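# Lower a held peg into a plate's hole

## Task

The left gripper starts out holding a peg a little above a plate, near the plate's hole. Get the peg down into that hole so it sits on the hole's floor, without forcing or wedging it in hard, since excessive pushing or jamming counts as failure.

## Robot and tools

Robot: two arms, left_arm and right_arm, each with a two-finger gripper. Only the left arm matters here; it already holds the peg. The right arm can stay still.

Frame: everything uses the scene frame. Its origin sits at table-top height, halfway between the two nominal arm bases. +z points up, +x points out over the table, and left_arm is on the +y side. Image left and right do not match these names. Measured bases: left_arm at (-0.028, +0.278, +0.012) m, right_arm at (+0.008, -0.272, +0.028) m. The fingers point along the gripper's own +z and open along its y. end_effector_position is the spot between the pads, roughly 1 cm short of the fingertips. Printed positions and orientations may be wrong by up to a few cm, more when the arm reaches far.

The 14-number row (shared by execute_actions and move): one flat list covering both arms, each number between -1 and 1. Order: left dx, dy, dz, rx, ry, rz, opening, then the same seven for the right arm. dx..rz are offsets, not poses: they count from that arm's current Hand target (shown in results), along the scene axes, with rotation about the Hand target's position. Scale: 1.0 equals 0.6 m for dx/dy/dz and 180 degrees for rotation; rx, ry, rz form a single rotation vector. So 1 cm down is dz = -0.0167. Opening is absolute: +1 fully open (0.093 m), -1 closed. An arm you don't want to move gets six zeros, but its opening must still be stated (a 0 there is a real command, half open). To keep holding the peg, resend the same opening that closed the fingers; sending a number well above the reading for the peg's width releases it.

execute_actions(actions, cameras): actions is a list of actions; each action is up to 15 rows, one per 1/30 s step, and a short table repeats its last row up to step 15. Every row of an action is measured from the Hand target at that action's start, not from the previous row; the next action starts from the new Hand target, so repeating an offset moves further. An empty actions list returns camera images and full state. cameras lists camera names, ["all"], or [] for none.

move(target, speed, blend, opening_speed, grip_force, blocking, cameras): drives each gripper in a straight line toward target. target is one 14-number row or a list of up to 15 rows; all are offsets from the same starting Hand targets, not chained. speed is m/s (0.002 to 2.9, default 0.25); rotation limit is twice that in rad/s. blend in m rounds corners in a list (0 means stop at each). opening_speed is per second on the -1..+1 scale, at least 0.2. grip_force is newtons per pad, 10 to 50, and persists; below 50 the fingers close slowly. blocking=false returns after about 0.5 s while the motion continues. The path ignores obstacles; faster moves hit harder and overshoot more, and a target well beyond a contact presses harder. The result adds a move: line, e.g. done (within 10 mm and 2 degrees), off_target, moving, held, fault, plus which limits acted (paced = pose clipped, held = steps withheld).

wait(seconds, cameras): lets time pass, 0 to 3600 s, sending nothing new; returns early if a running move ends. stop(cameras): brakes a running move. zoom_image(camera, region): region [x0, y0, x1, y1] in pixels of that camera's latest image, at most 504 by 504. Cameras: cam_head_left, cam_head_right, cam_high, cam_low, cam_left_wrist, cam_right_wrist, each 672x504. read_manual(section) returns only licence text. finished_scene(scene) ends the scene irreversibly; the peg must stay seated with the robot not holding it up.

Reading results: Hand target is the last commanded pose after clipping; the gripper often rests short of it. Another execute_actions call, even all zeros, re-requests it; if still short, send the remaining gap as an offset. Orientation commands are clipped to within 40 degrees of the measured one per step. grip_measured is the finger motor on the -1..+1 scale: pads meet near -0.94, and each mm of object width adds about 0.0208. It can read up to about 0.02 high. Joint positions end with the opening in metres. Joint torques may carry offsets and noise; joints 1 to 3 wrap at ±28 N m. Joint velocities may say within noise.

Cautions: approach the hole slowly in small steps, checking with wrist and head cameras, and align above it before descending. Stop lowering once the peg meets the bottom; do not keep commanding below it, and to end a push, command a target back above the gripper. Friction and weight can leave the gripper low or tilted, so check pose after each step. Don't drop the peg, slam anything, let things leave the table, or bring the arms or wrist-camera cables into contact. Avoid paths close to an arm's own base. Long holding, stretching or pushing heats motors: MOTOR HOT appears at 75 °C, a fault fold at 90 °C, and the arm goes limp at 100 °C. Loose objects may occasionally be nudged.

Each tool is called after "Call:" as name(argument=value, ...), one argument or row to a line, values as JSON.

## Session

Call:
execute_actions(
  actions=[],
  cameras=["cam_left_wrist"],
)

Call:
zoom_image(
  camera="cam_left_wrist",
  region=[100, 0, 352, 252],
)

Call:
zoom_image(
  camera="cam_left_wrist",
  region=[352, 0, 604, 252],
)

Call:
zoom_image(
  camera="cam_left_wrist",
  region=[100, 220, 300, 420],
)

Call:
zoom_image(
  camera="cam_left_wrist",
  region=[400, 230, 600, 430],
)

Call:
zoom_image(
  camera="cam_left_wrist",
  region=[260, 140, 460, 290],
)

Scene clock: 0.00 s.
left_arm: end_effector_position=(+0.2160, +0.0152, +0.1417) grip_measured=-0.194 end_effector_quat_wxyz=(+0.075, +0.940, +0.331, +0.038) | right_arm: end_effector_position=(+0.3830, -0.2708, +0.4305) grip_measured=+1.000 end_effector_quat_wxyz=(+0.707, -0.001, +0.707, +0.001)
Joint positions: left_arm=[-0.797 1.744 1.485 -1.144 -0.011 1.637 0.036] | right_arm=[0 1.047 1.047 0 0 0 0.093]
Joint velocities: left_arm=[0.007 -0.012 -0.017 -0.007 -0.007 -0.037 0.005] | right_arm=[within noise]
Joint torques (N m): no reading
Motor temperatures (°C): left_arm=[33 41 34 33 32 32 34] | right_arm=[33 34 43 43 31 34 34]
Heat: left arm: 41 °C; right arm: 43 °C.
Hand target: left_arm +0.2145, +0.0160, +0.1507; +0.080, +0.940, +0.331, +0.039 | right_arm +0.3815, -0.2708, +0.4383; +0.714, -0.001, +0.701, +0.001
Tool commands: left_gripper/opening=-0.923928 right_gripper/opening=+1.0
Images, in order (width x height): cam_left_wrist 672x504.

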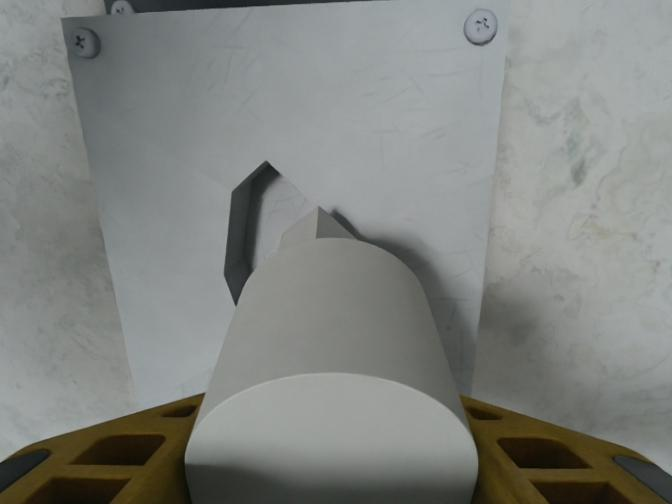

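Scaled by 2.000 from the camera's image (finer frame: 960x720).

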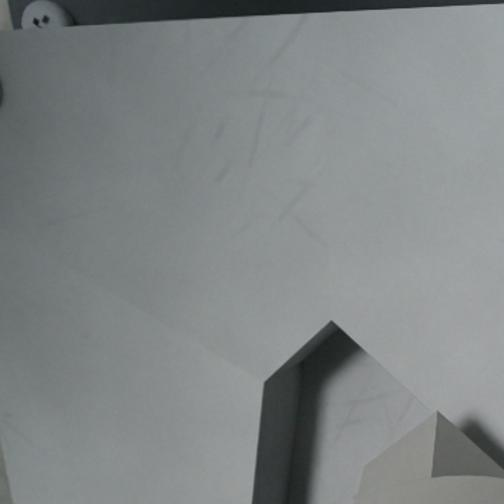

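Scaled by 2.000 from the camera's image (finer frame: 960x720).

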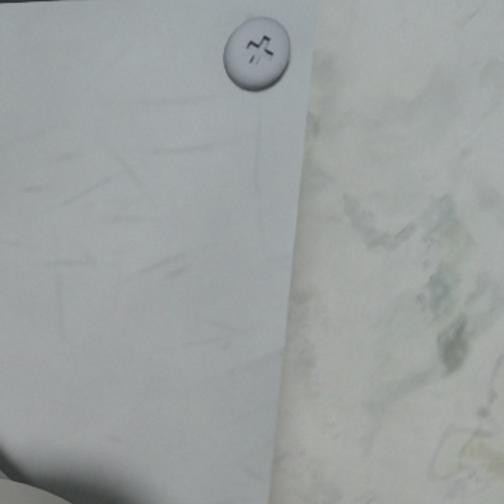

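Scaled by 2.520 from the camera's image (finer frame: 960x720).

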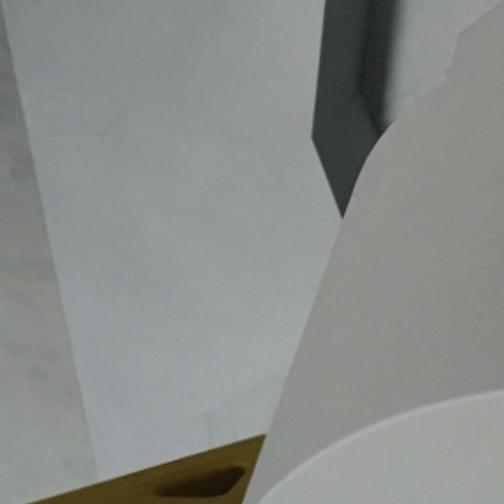

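Scaled by 2.520 from the camera's image (finer frame: 960x720).

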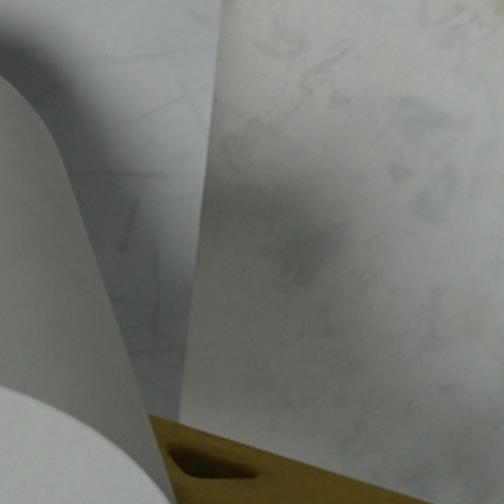

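Scaled by 2.520 from the camera's image (finer frame: 960x720).

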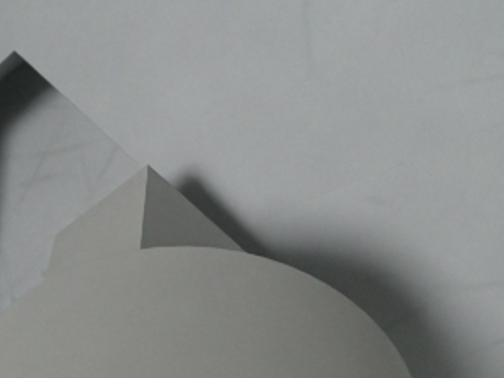

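Call:
move(
  target=[
    [0, 0, 0.05, 0, 0, 0, -0.923928, 0, 0, 0, 0, 0, 0, 1.0],
    [-0.0273, -0.0278, 0.0645, 0.0711, -0.0454, 0.0094, -0.923928, 0, 0, 0, 0, 0, 0, 1.0],
    [-0.007, -0.0483, 0.0072, 0.0711, -0.0454, 0.0094, -0.923928, 0, 0, 0, 0, 0, 0, 1.0],
  ],
  speed=0.12,
  blend=0.008,
  cameras=["cam_left_wrist"],
)

Call:
zoom_image(
  camera="cam_left_wrist",
  region=[100, 0, 352, 252],
)

Call:
zoom_image(
  camera="cam_left_wrist",
  region=[352, 0, 604, 252],
)

Call:
zoom_image(
  camera="cam_left_wrist",
  region=[100, 220, 300, 420],
)

Call:
zoom_image(
  camera="cam_left_wrist",
  region=[400, 230, 600, 430],
)

Call:
zoom_image(
  camera="cam_left_wrist",
  region=[260, 140, 460, 290],
)

Scene clock: 62.80 s.
left_arm: end_effector_position=(+0.2093, -0.0188, +0.1573) grip_measured=-0.160 end_effector_quat_wxyz=(+0.010, +0.935, +0.328, +0.136) | right_arm: end_effector_position=(+0.3830, -0.2708, +0.4305) grip_measured=+1.000 end_effector_quat_wxyz=(+0.707, -0.001, +0.707, +0.001)
Joint positions: left_arm=[-0.981 1.904 1.737 -1.323 -0.263 1.465 0.038] | right_arm=[0 1.047 1.047 0 0 0 0.093]
Joint torques (N m): left_arm=[0.43 -7.32 4.71 0.04 -0.4 -0.18] | right_arm=[-0.21 -2.61 8.59 2.38 0.06 0.03]
Motor temperatures (°C): left_arm=[33 50 40 33 32 32 36] | right_arm=[33 35 51 50 31 34 34]
Heat: left arm: 50 °C; right arm: 51 °C.
Hand target: left_arm +0.2102, -0.0129, +0.1550; -0.002, +0.933, +0.331, +0.143 | right_arm +0.3815, -0.2708, +0.4383; +0.714, -0.001, +0.701, +0.001
Off the commanded pose: left_arm 0.006 m, 2 deg | right_arm 0.008 m, 1 deg.
move: done

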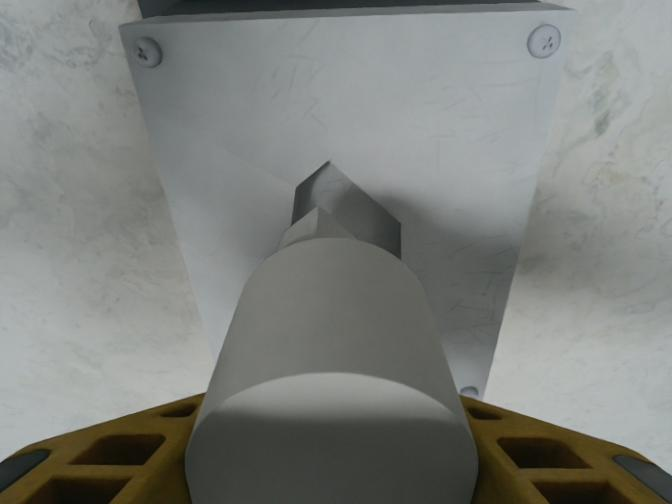

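Scaled by 2.000 from the camera's image (finer frame: 960x720).

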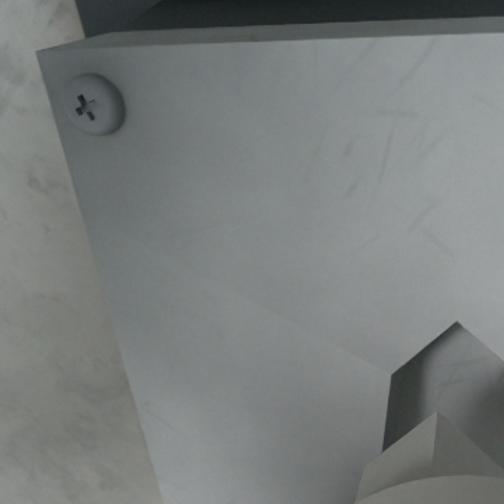

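Scaled by 2.000 from the camera's image (finer frame: 960x720).

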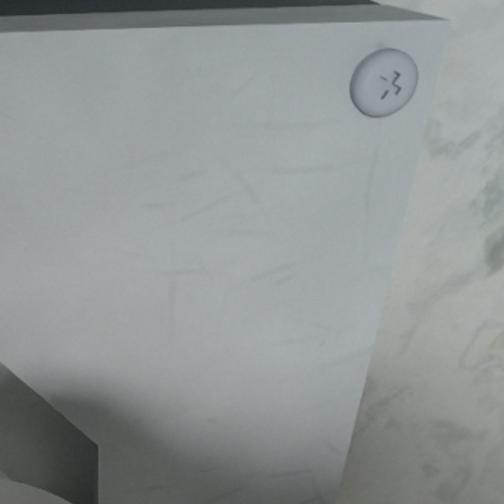

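Scaled by 2.520 from the camera's image (finer frame: 960x720).

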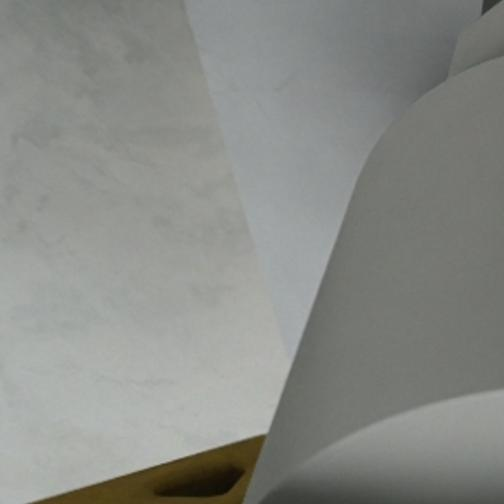

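Scaled by 2.520 from the camera's image (finer frame: 960x720).

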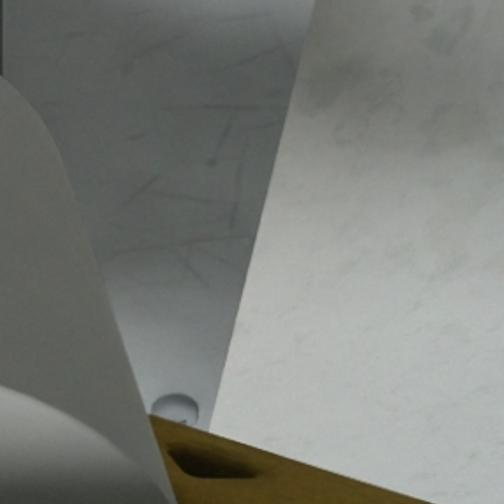

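Scaled by 2.520 from the camera's image (finer frame: 960x720).

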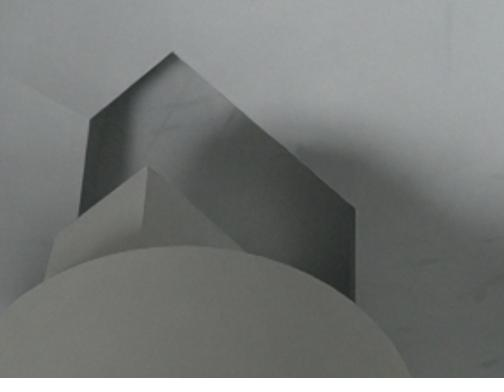

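Call:
move(
  target=[0.0029, 0.0045, -0.0357, 0.014, 0.011, 0.0142, -0.923928, 0, 0, 0, 0, 0, 0, 1.0],
  speed=0.08,
  cameras=["cam_left_wrist"],
)

Call:
zoom_image(
  camera="cam_left_wrist",
  region=[100, 0, 300, 200],
)

Call:
zoom_image(
  camera="cam_left_wrist",
  region=[420, 0, 620, 200],
)

Call:
zoom_image(
  camera="cam_left_wrist",
  region=[100, 220, 300, 420],
)

Call:
zoom_image(
  camera="cam_left_wrist",
  region=[400, 230, 600, 430],
)

Call:
zoom_image(
  camera="cam_left_wrist",
  region=[250, 130, 450, 280],
)

Scene clock: 168.47 s.
left_arm: end_effector_position=(+0.2112, -0.0170, +0.1349) grip_measured=-0.160 end_effector_quat_wxyz=(-0.019, +0.930, +0.344, +0.130) | right_arm: end_effector_position=(+0.3830, -0.2708, +0.4305) grip_measured=+1.000 end_effector_quat_wxyz=(+0.707, -0.001, +0.707, +0.001)
Joint positions: left_arm=[-0.974 1.962 1.729 -1.322 -0.263 1.429 0.038] | right_arm=[0 1.047 1.047 0 0 0 0.093]
Joint torques (N m): left_arm=[0.76 -7.64 4.93 -0.02 -0.36 -0.14] | right_arm=[-0.28 -2.71 8.57 2.37 0.03 0.05]
Heat: left arm: 50 °C; right arm: 54 °C.
Hand target: left_arm +0.2120, -0.0103, +0.1335; -0.032, +0.927, +0.349, +0.134 | right_arm +0.3815, -0.2708, +0.4383; +0.714, -0.001, +0.701, +0.001
Off the commanded pose: left_arm 0.007 m, 2 deg | right_arm 0.008 m, 1 deg.
move: done

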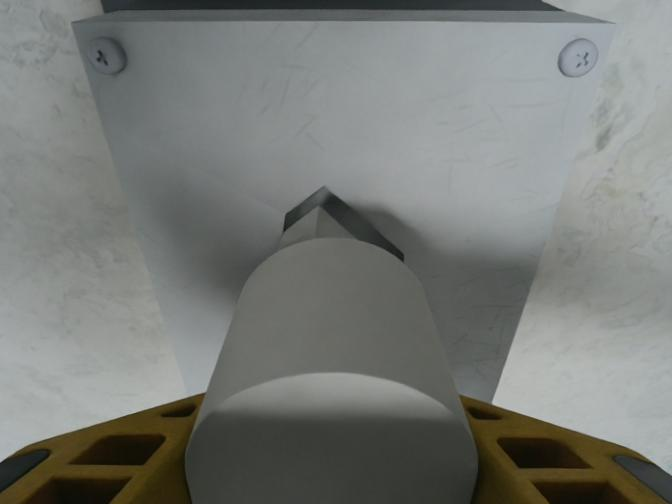

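Scaled by 2.520 from the camera's image (finer frame: 960x720).

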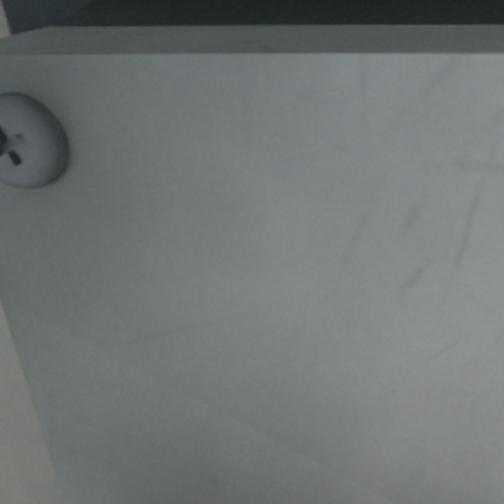

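Scaled by 2.520 from the camera's image (finer frame: 960x720).

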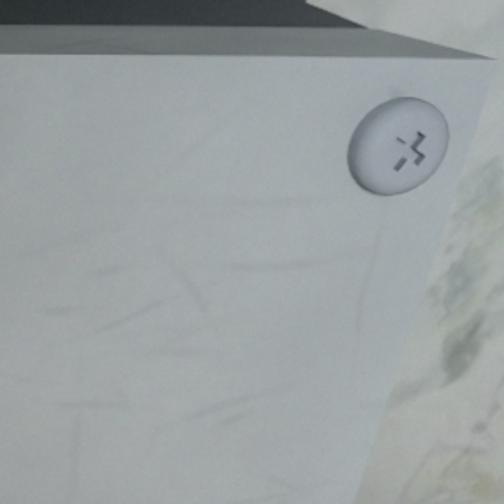

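Scaled by 2.520 from the camera's image (finer frame: 960x720).

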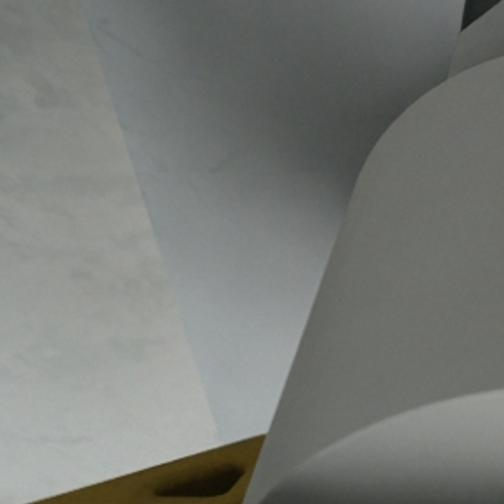

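Scaled by 2.520 from the camera's image (finer frame: 960x720).

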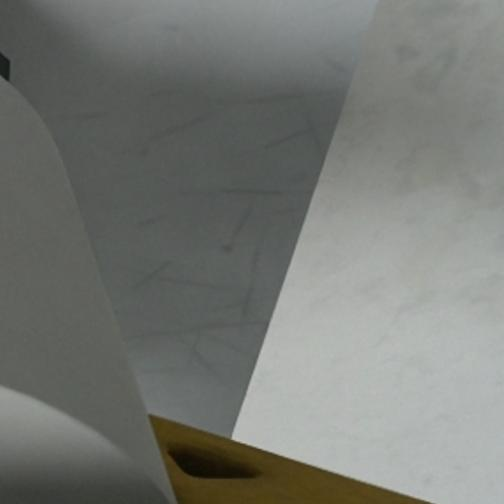

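Scaled by 2.520 from the camera's image (finer frame: 960x720).

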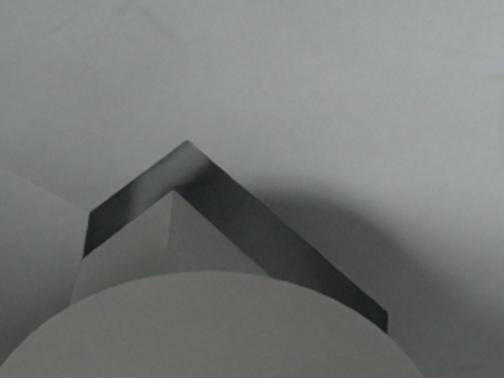

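Call:
move(
  target=[-0.0018, 0.0029, -0.0033, 0, 0, 0, -0.923928, 0, 0, 0, 0, 0, 0, 1.0],
  speed=0.05,
  cameras=["cam_left_wrist"],
)

Call:
zoom_image(
  camera="cam_left_wrist",
  region=[260, 150, 380, 270],
)

Call:
zoom_image(
  camera="cam_left_wrist",
  region=[60, 0, 180, 120],
)

Call:
zoom_image(
  camera="cam_left_wrist",
  region=[520, 0, 640, 120],
)

Scene clock: 223.87 s.
left_arm: end_effector_position=(+0.2102, -0.0155, +0.1304) grip_measured=-0.160 end_effector_quat_wxyz=(-0.023, +0.930, +0.344, +0.129) | right_arm: end_effector_position=(+0.3830, -0.2708, +0.4305) grip_measured=+1.000 end_effector_quat_wxyz=(+0.707, -0.001, +0.707, +0.001)
Joint positions: left_arm=[-0.974 1.962 1.712 -1.312 -0.263 1.428 0.038] | right_arm=[0 1.047 1.047 0 0 0 0.093]
Joint torques (N m): left_arm=[0.75 -7.99 4.92 -0.09 -0.43 -0.2] | right_arm=[-0.25 -2.65 8.57 2.37 0.04 0.05]
Motor temperatures (°C): left_arm=[33 53 37 33 32 32 37] | right_arm=[33 35 55 54 31 34 34]
Heat: left arm: 53 °C; right arm: 55 °C.
Hand target: left_arm +0.2110, -0.0086, +0.1316; -0.032, +0.927, +0.349, +0.134 | right_arm +0.3815, -0.2708, +0.4383; +0.714, -0.001, +0.701, +0.001
Off the commanded pose: left_arm 0.007 m, 1 deg | right_arm 0.008 m, 1 deg.
move: done

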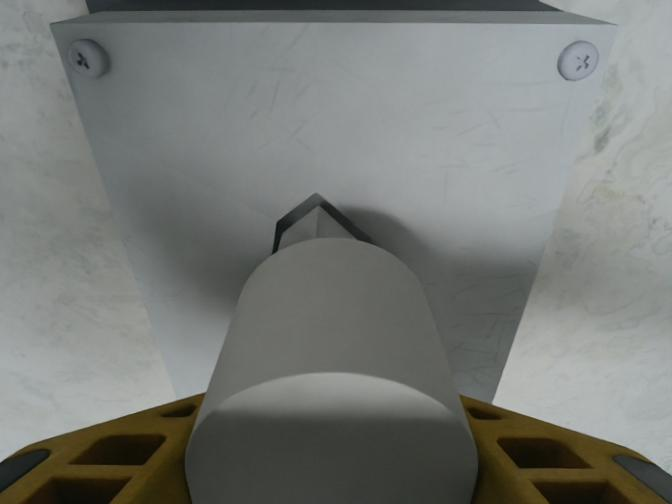

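Scaled by 4.200 from the camera's image (finer frame: 960x720).

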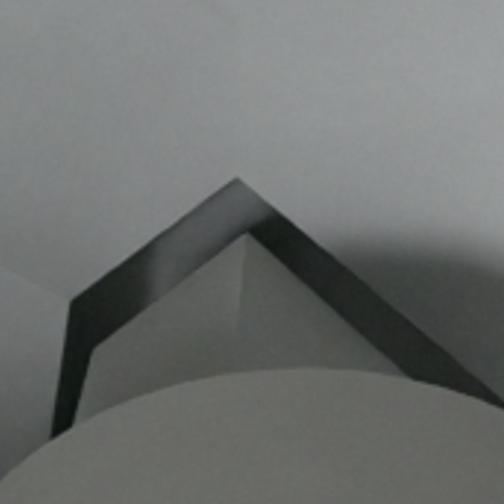

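Scaled by 4.200 from the camera's image (finer frame: 960x720).

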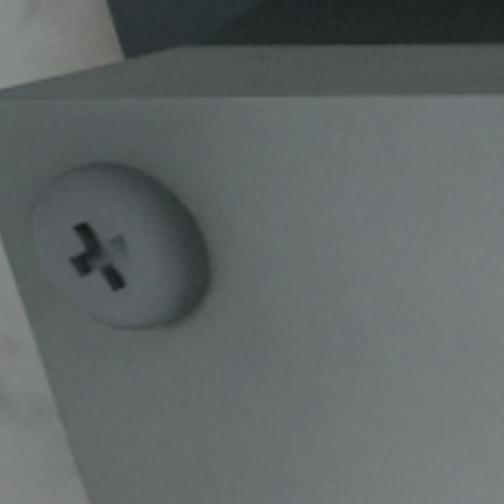

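Scaled by 4.200 from the camera's image (finer frame: 960x720).

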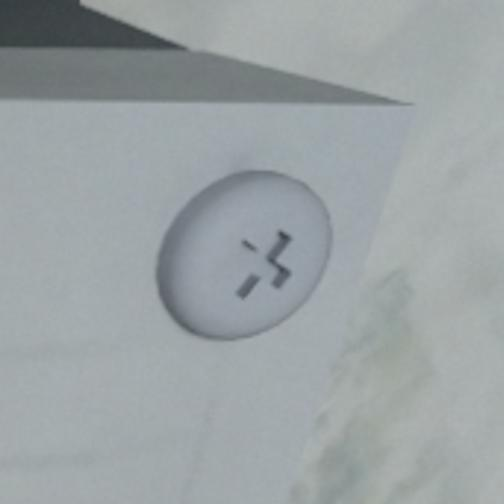

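Call:
move(
  target=[-0.0106, -0.0067, 0, 0, 0, 0, -0.923928, 0, 0, 0, 0, 0, 0, 1.0],
  speed=0.05,
  cameras=[],
)

Scene clock: 242.57 s.
left_arm: end_effector_position=(+0.2074, -0.0178, +0.1304) grip_measured=-0.160 end_effector_quat_wxyz=(-0.021, +0.928, +0.349, +0.130) | right_arm: end_effector_position=(+0.3830, -0.2708, +0.4305) grip_measured=+1.000 end_effector_quat_wxyz=(+0.707, -0.001, +0.707, +0.001)
Joint positions: left_arm=[-0.984 1.962 1.712 -1.311 -0.263 1.408 0.038] | right_arm=[0 1.047 1.047 0 0 0 0.093]
Joint torques (N m): left_arm=[-0.49 -8.06 5.16 -0.14 -0.35 -0.18] | right_arm=[-0.25 -2.52 8.64 2.4 0.07 0.06]
Motor temperatures (°C): left_arm=[33 54 37 33 32 32 37] | right_arm=[33 35 55 55 31 34 34]
Heat: left arm: 54 °C; right arm: 55 °C.
Hand target: left_arm +0.2046, -0.0126, +0.1316; -0.032, +0.927, +0.349, +0.134 | right_arm +0.3815, -0.2708, +0.4383; +0.714, -0.001, +0.701, +0.001
Off the commanded pose: left_arm 0.006 m, 1 deg | right_arm 0.008 m, 1 deg.
move: done

Call:
move(
  target=[0.0087, 0.0055, 0, 0, 0, 0, -0.923928, 0, 0, 0, 0, 0, 0, 1.0],
  speed=0.05,
  cameras=["cam_left_wrist"],
)

Call:
zoom_image(
  camera="cam_left_wrist",
  region=[260, 150, 380, 270],
)

Call:
zoom_image(
  camera="cam_left_wrist",
  region=[60, 0, 180, 120],
)

Call:
zoom_image(
  camera="cam_left_wrist",
  region=[520, 0, 640, 120],
)

Scene clock: 251.10 s.
left_arm: end_effector_position=(+0.2091, -0.0165, +0.1304) grip_measured=-0.160 end_effector_quat_wxyz=(-0.021, +0.927, +0.352, +0.130) | right_arm: end_effector_position=(+0.3830, -0.2708, +0.4305) grip_measured=+1.000 end_effector_quat_wxyz=(+0.707, -0.001, +0.707, +0.001)
Joint positions: left_arm=[-0.978 1.962 1.712 -1.311 -0.263 1.407 0.038] | right_arm=[0 1.047 1.047 0 0 0 0.093]
Joint torques (N m): left_arm=[0.64 -7.98 4.94 -0.13 -0.44 0.02] | right_arm=[-0.32 -2.67 8.51 2.39 0.06 0.03]
Motor temperatures (°C): left_arm=[33 55 37 33 32 32 37] | right_arm=[33 35 55 55 31 34 34]
Heat: left arm: 55 °C; right arm: 55 °C.
Hand target: left_arm +0.2098, -0.0093, +0.1316; -0.032, +0.927, +0.349, +0.134 | right_arm +0.3815, -0.2708, +0.4383; +0.714, -0.001, +0.701, +0.001
Off the commanded pose: left_arm 0.007 m, 1 deg | right_arm 0.008 m, 1 deg.
move: done

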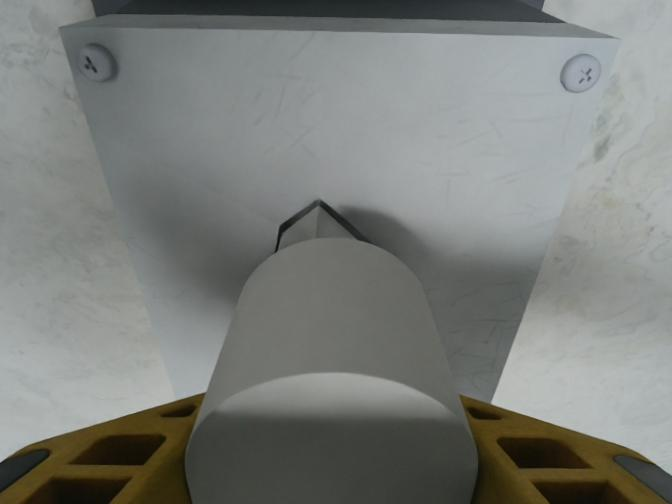

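Scaled by 4.200 from the camera's image (finer frame: 960x720).

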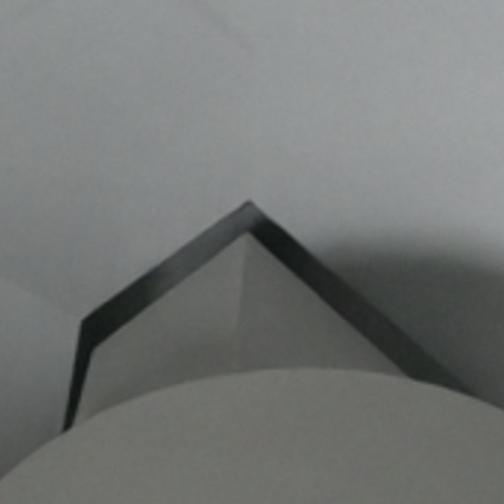

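Scaled by 4.200 from the camera's image (finer frame: 960x720).

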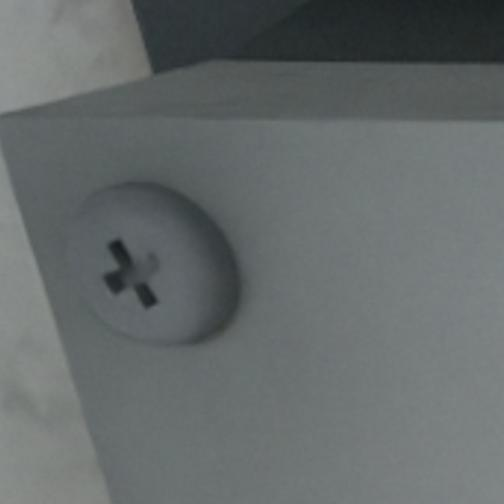

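Scaled by 4.200 from the camera's image (finer frame: 960x720).

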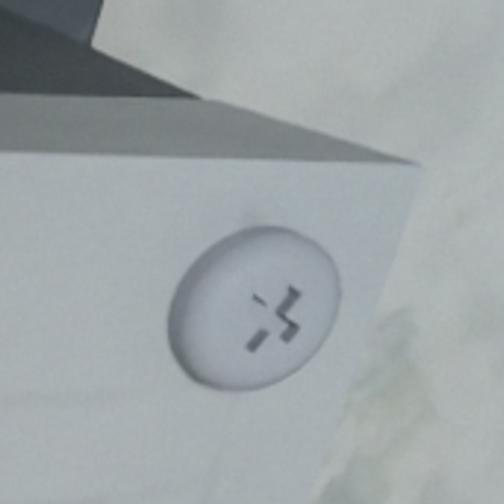

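Call:
move(
  target=[0.0019, -0.0009, -0.0087, 0.0034, 0.0021, 0, -0.923928, 0, 0, 0, 0, 0, 0, 1.0],
  speed=0.04,
  cameras=["cam_left_wrist"],
)

Call:
zoom_image(
  camera="cam_left_wrist",
  region=[260, 150, 380, 270],
)

Call:
zoom_image(
  camera="cam_left_wrist",
  region=[60, 0, 180, 120],
)

Call:
zoom_image(
  camera="cam_left_wrist",
  region=[520, 0, 640, 120],
)

Scene clock: 286.27 s.
left_arm: end_effector_position=(+0.2095, -0.0166, +0.1276) grip_measured=-0.160 end_effector_quat_wxyz=(-0.024, +0.927, +0.352, +0.129) | right_arm: end_effector_position=(+0.3830, -0.2708, +0.4305) grip_measured=+1.000 end_effector_quat_wxyz=(+0.707, -0.001, +0.707, +0.001)
Joint positions: left_arm=[-0.977 1.97 1.712 -1.31 -0.263 1.407 0.038] | right_arm=[0 1.047 1.047 0 0 0 0.093]
Joint torques (N m): left_arm=[0.91 -7.66 5.15 -0.11 -0.42 0.11] | right_arm=[-0.29 -2.67 8.57 2.36 0.04 0.05]
Motor temperatures (°C): left_arm=[33 56 37 33 32 32 37] | right_arm=[33 35 55 56 31 34 34]
Heat: left arm: 56 °C; right arm: 56 °C.
Hand target: left_arm +0.2110, -0.0099, +0.1265; -0.038, +0.927, +0.348, +0.133 | right_arm +0.3815, -0.2708, +0.4383; +0.714, -0.001, +0.701, +0.001
Off the commanded pose: left_arm 0.007 m, 2 deg | right_arm 0.008 m, 1 deg.
move: done

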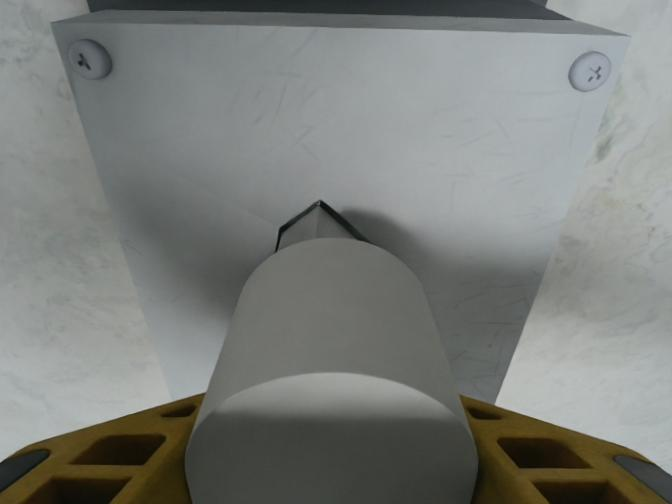

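Scaled by 4.200 from the camera's image (finer frame: 960x720).

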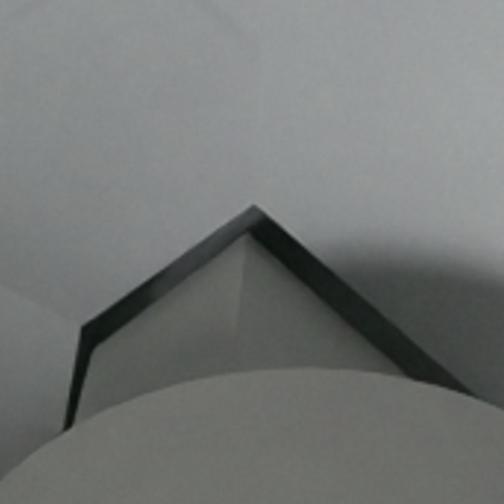

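Scaled by 4.200 from the camera's image (finer frame: 960x720).

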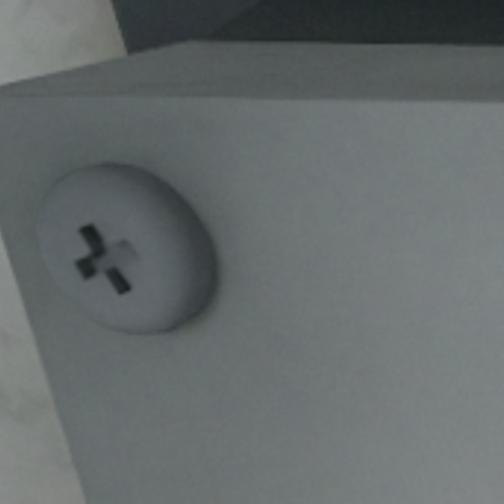

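Scaled by 4.200 from the camera's image (finer frame: 960x720).

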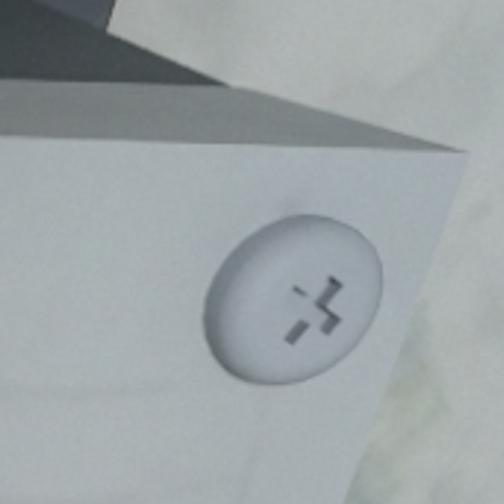

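Call:
move(
  target=[0, 0, 0, 0.0023, 0.0014, -0.0098, -0.923928, 0, 0, 0, 0, 0, 0, 1.0],
  speed=0.05,
  cameras=["cam_left_wrist"],
)

Call:
zoom_image(
  camera="cam_left_wrist",
  region=[260, 150, 380, 270],
)

Call:
zoom_image(
  camera="cam_left_wrist",
  region=[60, 0, 180, 120],
)

Call:
zoom_image(
  camera="cam_left_wrist",
  region=[520, 0, 640, 120],
)

Scene clock: 314.70 s.
left_arm: end_effector_position=(+0.2096, -0.0167, +0.1276) grip_measured=-0.160 end_effector_quat_wxyz=(-0.026, +0.932, +0.339, +0.129) | right_arm: end_effector_position=(+0.3830, -0.2708, +0.4305) grip_measured=+1.000 end_effector_quat_wxyz=(+0.707, -0.001, +0.707, +0.001)
Joint positions: left_arm=[-0.977 1.97 1.712 -1.309 -0.263 1.436 0.038] | right_arm=[0 1.047 1.047 0 0 0 0.093]
Joint torques (N m): left_arm=[0.62 -7.58 4.83 -0.14 -0.43 0.1] | right_arm=[-0.27 -2.66 8.49 2.36 0.04 0.04]
Motor temperatures (°C): left_arm=[33 53 38 33 32 32 37] | right_arm=[33 35 56 56 31 34 34]
Heat: left arm: 53 °C; right arm: 56 °C.
Hand target: left_arm +0.2110, -0.0099, +0.1265; -0.040, +0.933, +0.333, +0.133 | right_arm +0.3815, -0.2708, +0.4383; +0.714, -0.001, +0.701, +0.001
Off the commanded pose: left_arm 0.007 m, 2 deg | right_arm 0.008 m, 1 deg.
move: done

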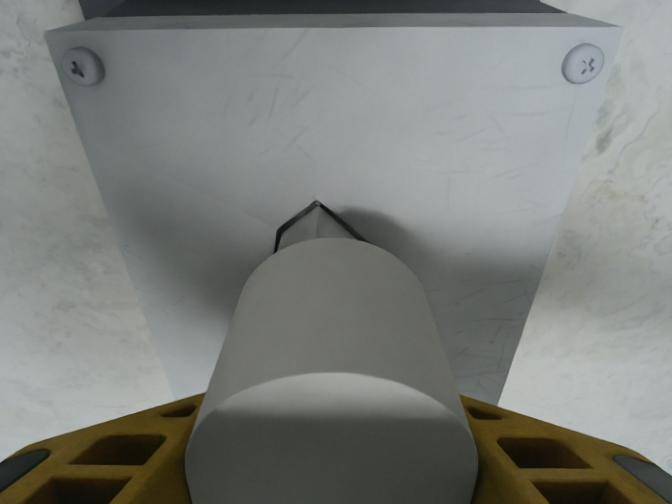

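Scaled by 4.200 from the camera's image (finer frame: 960x720).

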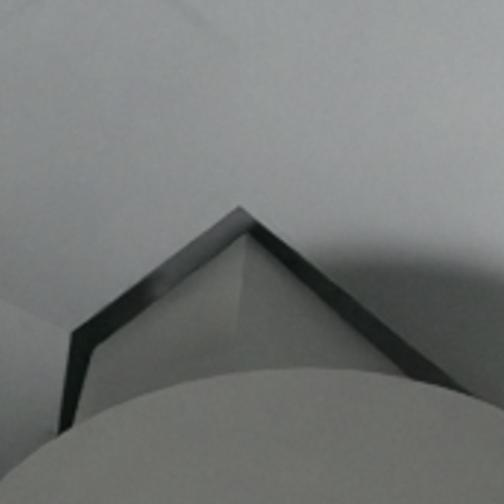

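Scaled by 4.200 from the camera's image (finer frame: 960x720).

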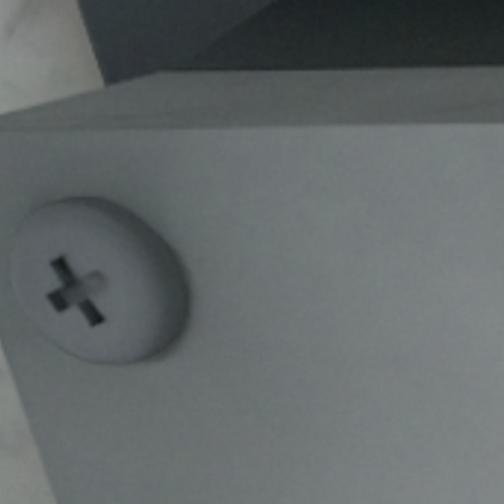

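Scaled by 4.200 from the camera's image (finer frame: 960x720).

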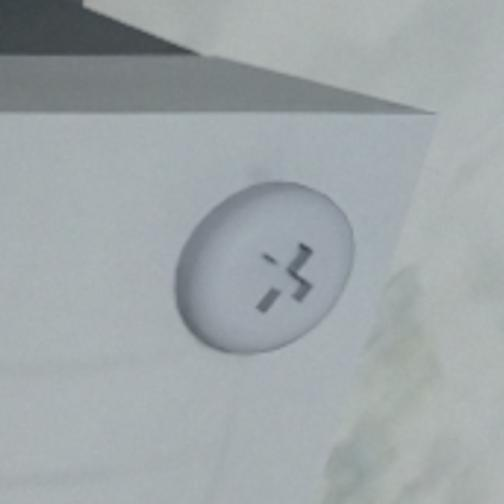

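Call:
move(
  target=[0.001, 0.0016, -0.0133, 0, 0, 0, -0.923928, 0, 0, 0, 0, 0, 0, 1.0],
  speed=0.04,
  cameras=["cam_left_wrist"],
)

Call:
zoom_image(
  camera="cam_left_wrist",
  region=[260, 150, 380, 270],
)

Call:
zoom_image(
  camera="cam_left_wrist",
  region=[40, 0, 160, 120],
)

Call:
zoom_image(
  camera="cam_left_wrist",
  region=[520, 0, 640, 120],
)

Scene clock: 327.00 s.
left_arm: end_effector_position=(+0.2105, -0.0154, +0.1200) grip_measured=-0.160 end_effector_quat_wxyz=(-0.027, +0.932, +0.339, +0.129) | right_arm: end_effector_position=(+0.3830, -0.2708, +0.4305) grip_measured=+1.000 end_effector_quat_wxyz=(+0.707, -0.001, +0.707, +0.001)
Joint positions: left_arm=[-0.974 1.97 1.682 -1.28 -0.263 1.44 0.038] | right_arm=[0 1.047 1.047 0 0 0 0.093]
Joint torques (N m): left_arm=[0.65 -7.65 4.79 -0.12 -0.39 0.1] | right_arm=[-0.36 -2.59 8.53 2.4 0.05 0.06]
Motor temperatures (°C): left_arm=[33 52 38 33 32 32 37] | right_arm=[33 35 56 56 31 34 34]
Heat: left arm: 52 °C; right arm: 56 °C.
Hand target: left_arm +0.2116, -0.0088, +0.1185; -0.040, +0.933, +0.333, +0.133 | right_arm +0.3815, -0.2708, +0.4383; +0.714, -0.001, +0.701, +0.001
Off the commanded pose: left_arm 0.007 m, 2 deg | right_arm 0.008 m, 1 deg.
move: done

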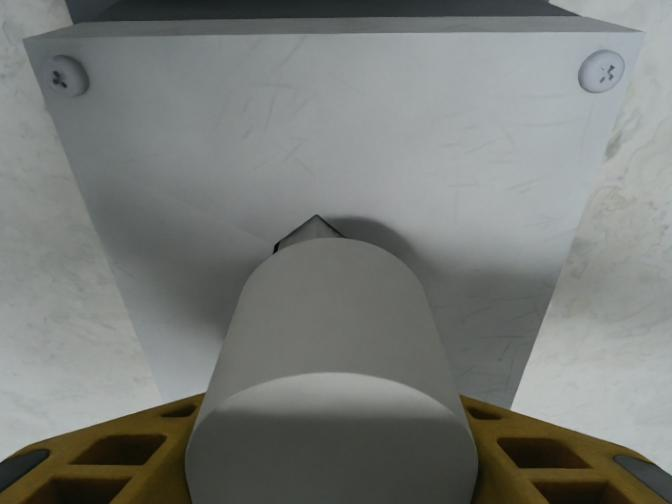

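Scaled by 4.200 from the camera's image (finer frame: 960x720).

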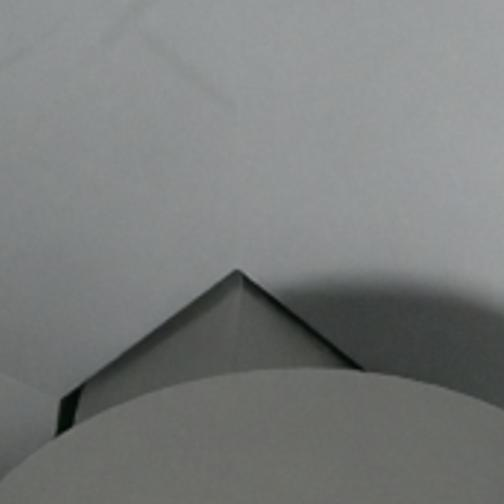

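Scaled by 4.200 from the camera's image (finer frame: 960x720).

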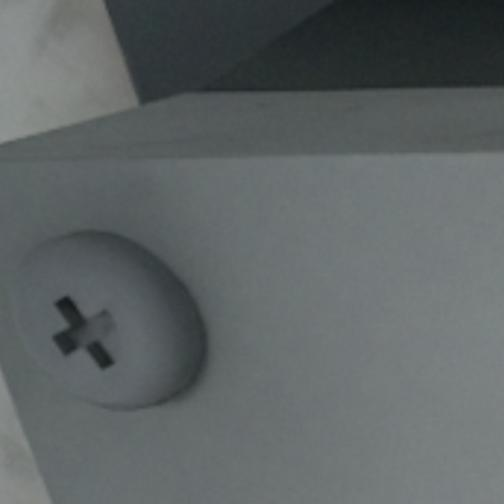

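Scaled by 4.200 from the camera's image (finer frame: 960x720).

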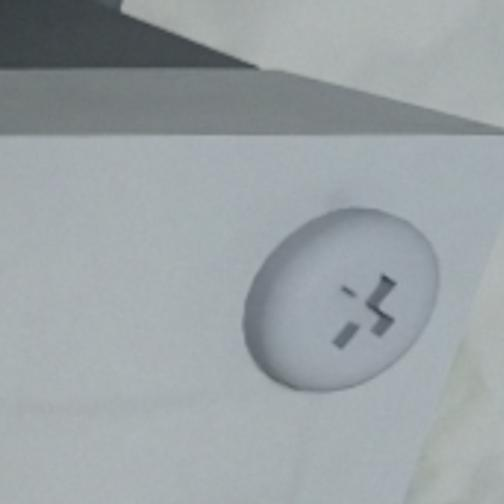

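Call:
move(
  target=[0.0011, 0.0033, -0.0208, 0, 0, 0, -0.923928, 0, 0, 0, 0, 0, 0, 1.0],
  speed=0.035,
  cameras=["cam_left_wrist"],
)

Call:
zoom_image(
  camera="cam_left_wrist",
  region=[0, 20, 140, 160],
)

Call:
zoom_image(
  camera="cam_left_wrist",
  region=[530, 20, 670, 160],
)

Call:
zoom_image(
  camera="cam_left_wrist",
  region=[220, 190, 430, 330],
)

Scene clock: 336.43 s.
left_arm: end_effector_position=(+0.2114, -0.0136, +0.1097) grip_measured=-0.160 end_effector_quat_wxyz=(-0.027, +0.931, +0.341, +0.129) | right_arm: end_effector_position=(+0.3830, -0.2708, +0.4305) grip_measured=+1.000 end_effector_quat_wxyz=(+0.707, -0.001, +0.707, +0.001)
Joint positions: left_arm=[-0.969 1.97 1.641 -1.239 -0.264 1.439 0.038] | right_arm=[0 1.047 1.047 0 0 0 0.093]
Joint torques (N m): left_arm=[0.81 -7.46 3.89 0 -0.37 0.11] | right_arm=[-0.23 -2.61 8.62 2.38 0.04 0.07]
Motor temperatures (°C): left_arm=[33 52 38 33 32 32 37] | right_arm=[33 35 56 56 31 34 34]
Heat: left arm: 52 °C; right arm: 56 °C.
Hand target: left_arm +0.2122, -0.0069, +0.1059; -0.040, +0.933, +0.333, +0.133 | right_arm +0.3815, -0.2708, +0.4383; +0.714, -0.001, +0.701, +0.001
Off the commanded pose: left_arm 0.008 m, 2 deg | right_arm 0.008 m, 1 deg.
move: done

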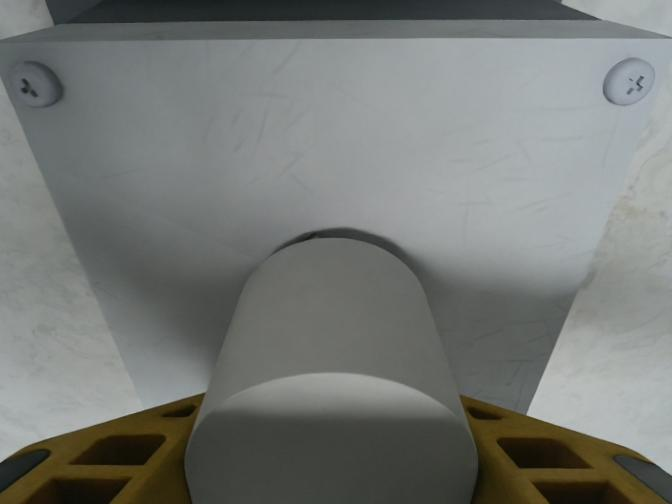

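Scaled by 3.600 from the camera's image (finer frame: 960x720).

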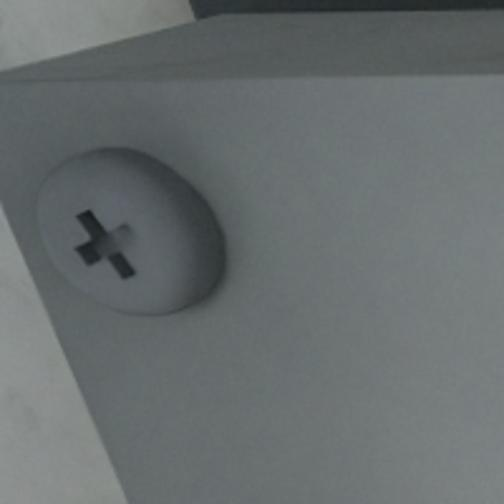

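Scaled by 3.600 from the camera's image (finer frame: 960x720).

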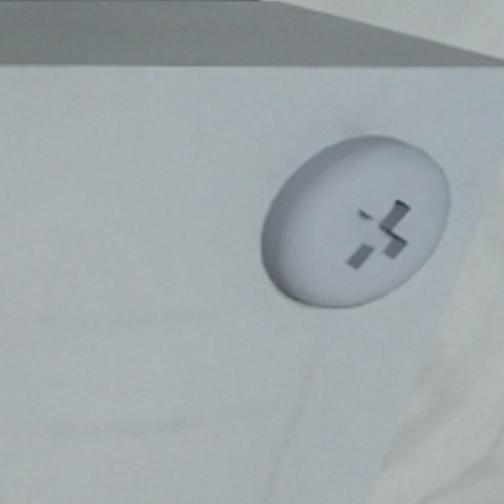

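Scaled by 2.400 from the camera's image (finer frame: 960x720).

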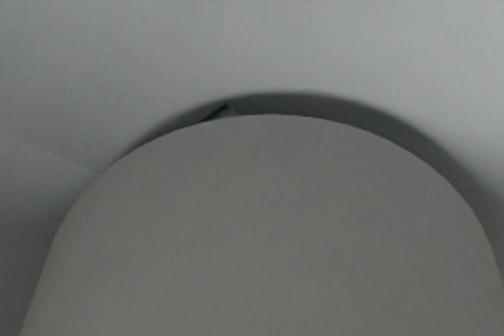

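Call:
move(
  target=[0.0002, 0.0007, -0.005, 0, 0, 0, -0.923928, 0, 0, 0, 0, 0, 0, 1.0],
  speed=0.03,
  cameras=["cam_left_wrist"],
)

Call:
zoom_image(
  camera="cam_left_wrist",
  region=[0, 20, 140, 160],
)

Call:
zoom_image(
  camera="cam_left_wrist",
  region=[530, 20, 670, 160],
)

Call:
zoom_image(
  camera="cam_left_wrist",
  region=[270, 200, 390, 280],
)

Scene clock: 361.87 s.
left_arm: end_effector_position=(+0.2116, -0.0134, +0.1079) grip_measured=-0.160 end_effector_quat_wxyz=(-0.027, +0.930, +0.342, +0.129) | right_arm: end_effector_position=(+0.3830, -0.2708, +0.4305) grip_measured=+1.000 end_effector_quat_wxyz=(+0.707, -0.001, +0.707, +0.001)
Joint positions: left_arm=[-0.969 1.97 1.633 -1.232 -0.264 1.437 0.038] | right_arm=[0 1.047 1.047 0 0 0 0.093]
Joint torques (N m): left_arm=[0.79 -7.39 3.63 -0.01 -0.42 0.26] | right_arm=[-0.23 -2.61 8.66 2.39 0.07 0.05]
Motor temperatures (°C): left_arm=[33 52 37 33 32 32 37] | right_arm=[33 35 56 57 31 34 34]
Heat: left arm: 52 °C; right arm: 57 °C.
Hand target: left_arm +0.2123, -0.0064, +0.1029; -0.040, +0.933, +0.333, +0.133 | right_arm +0.3815, -0.2708, +0.4383; +0.714, -0.001, +0.701, +0.001
Off the commanded pose: left_arm 0.009 m, 2 deg | right_arm 0.008 m, 1 deg.
move: done

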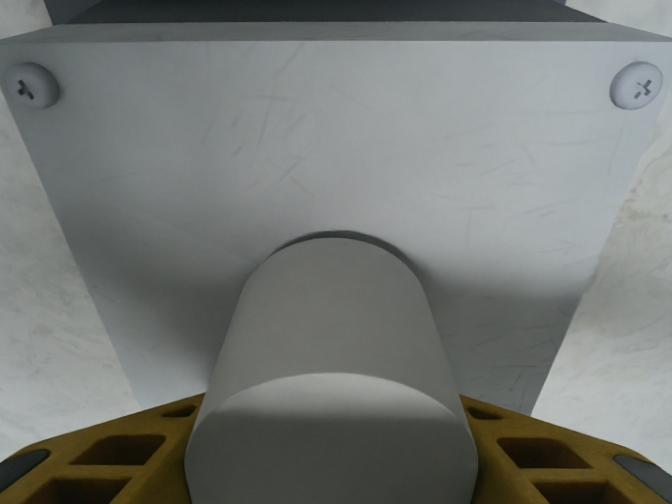

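Scaled by 3.600 from the camera's image (finer frame: 960x720).

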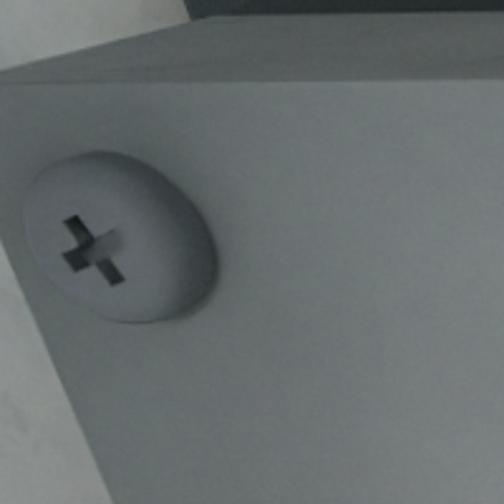

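Scaled by 3.600 from the camera's image (finer frame: 960x720).

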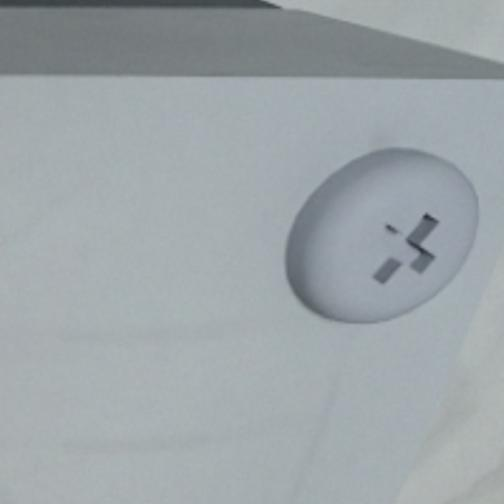

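Scaled by 4.200 from the camera's image (finer frame: 960x720).

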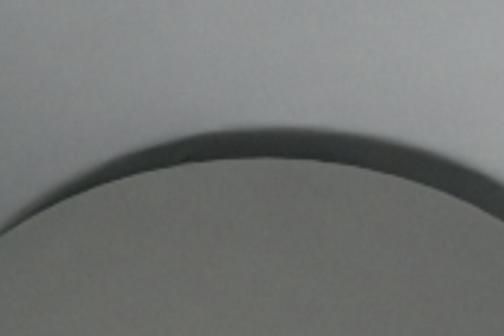

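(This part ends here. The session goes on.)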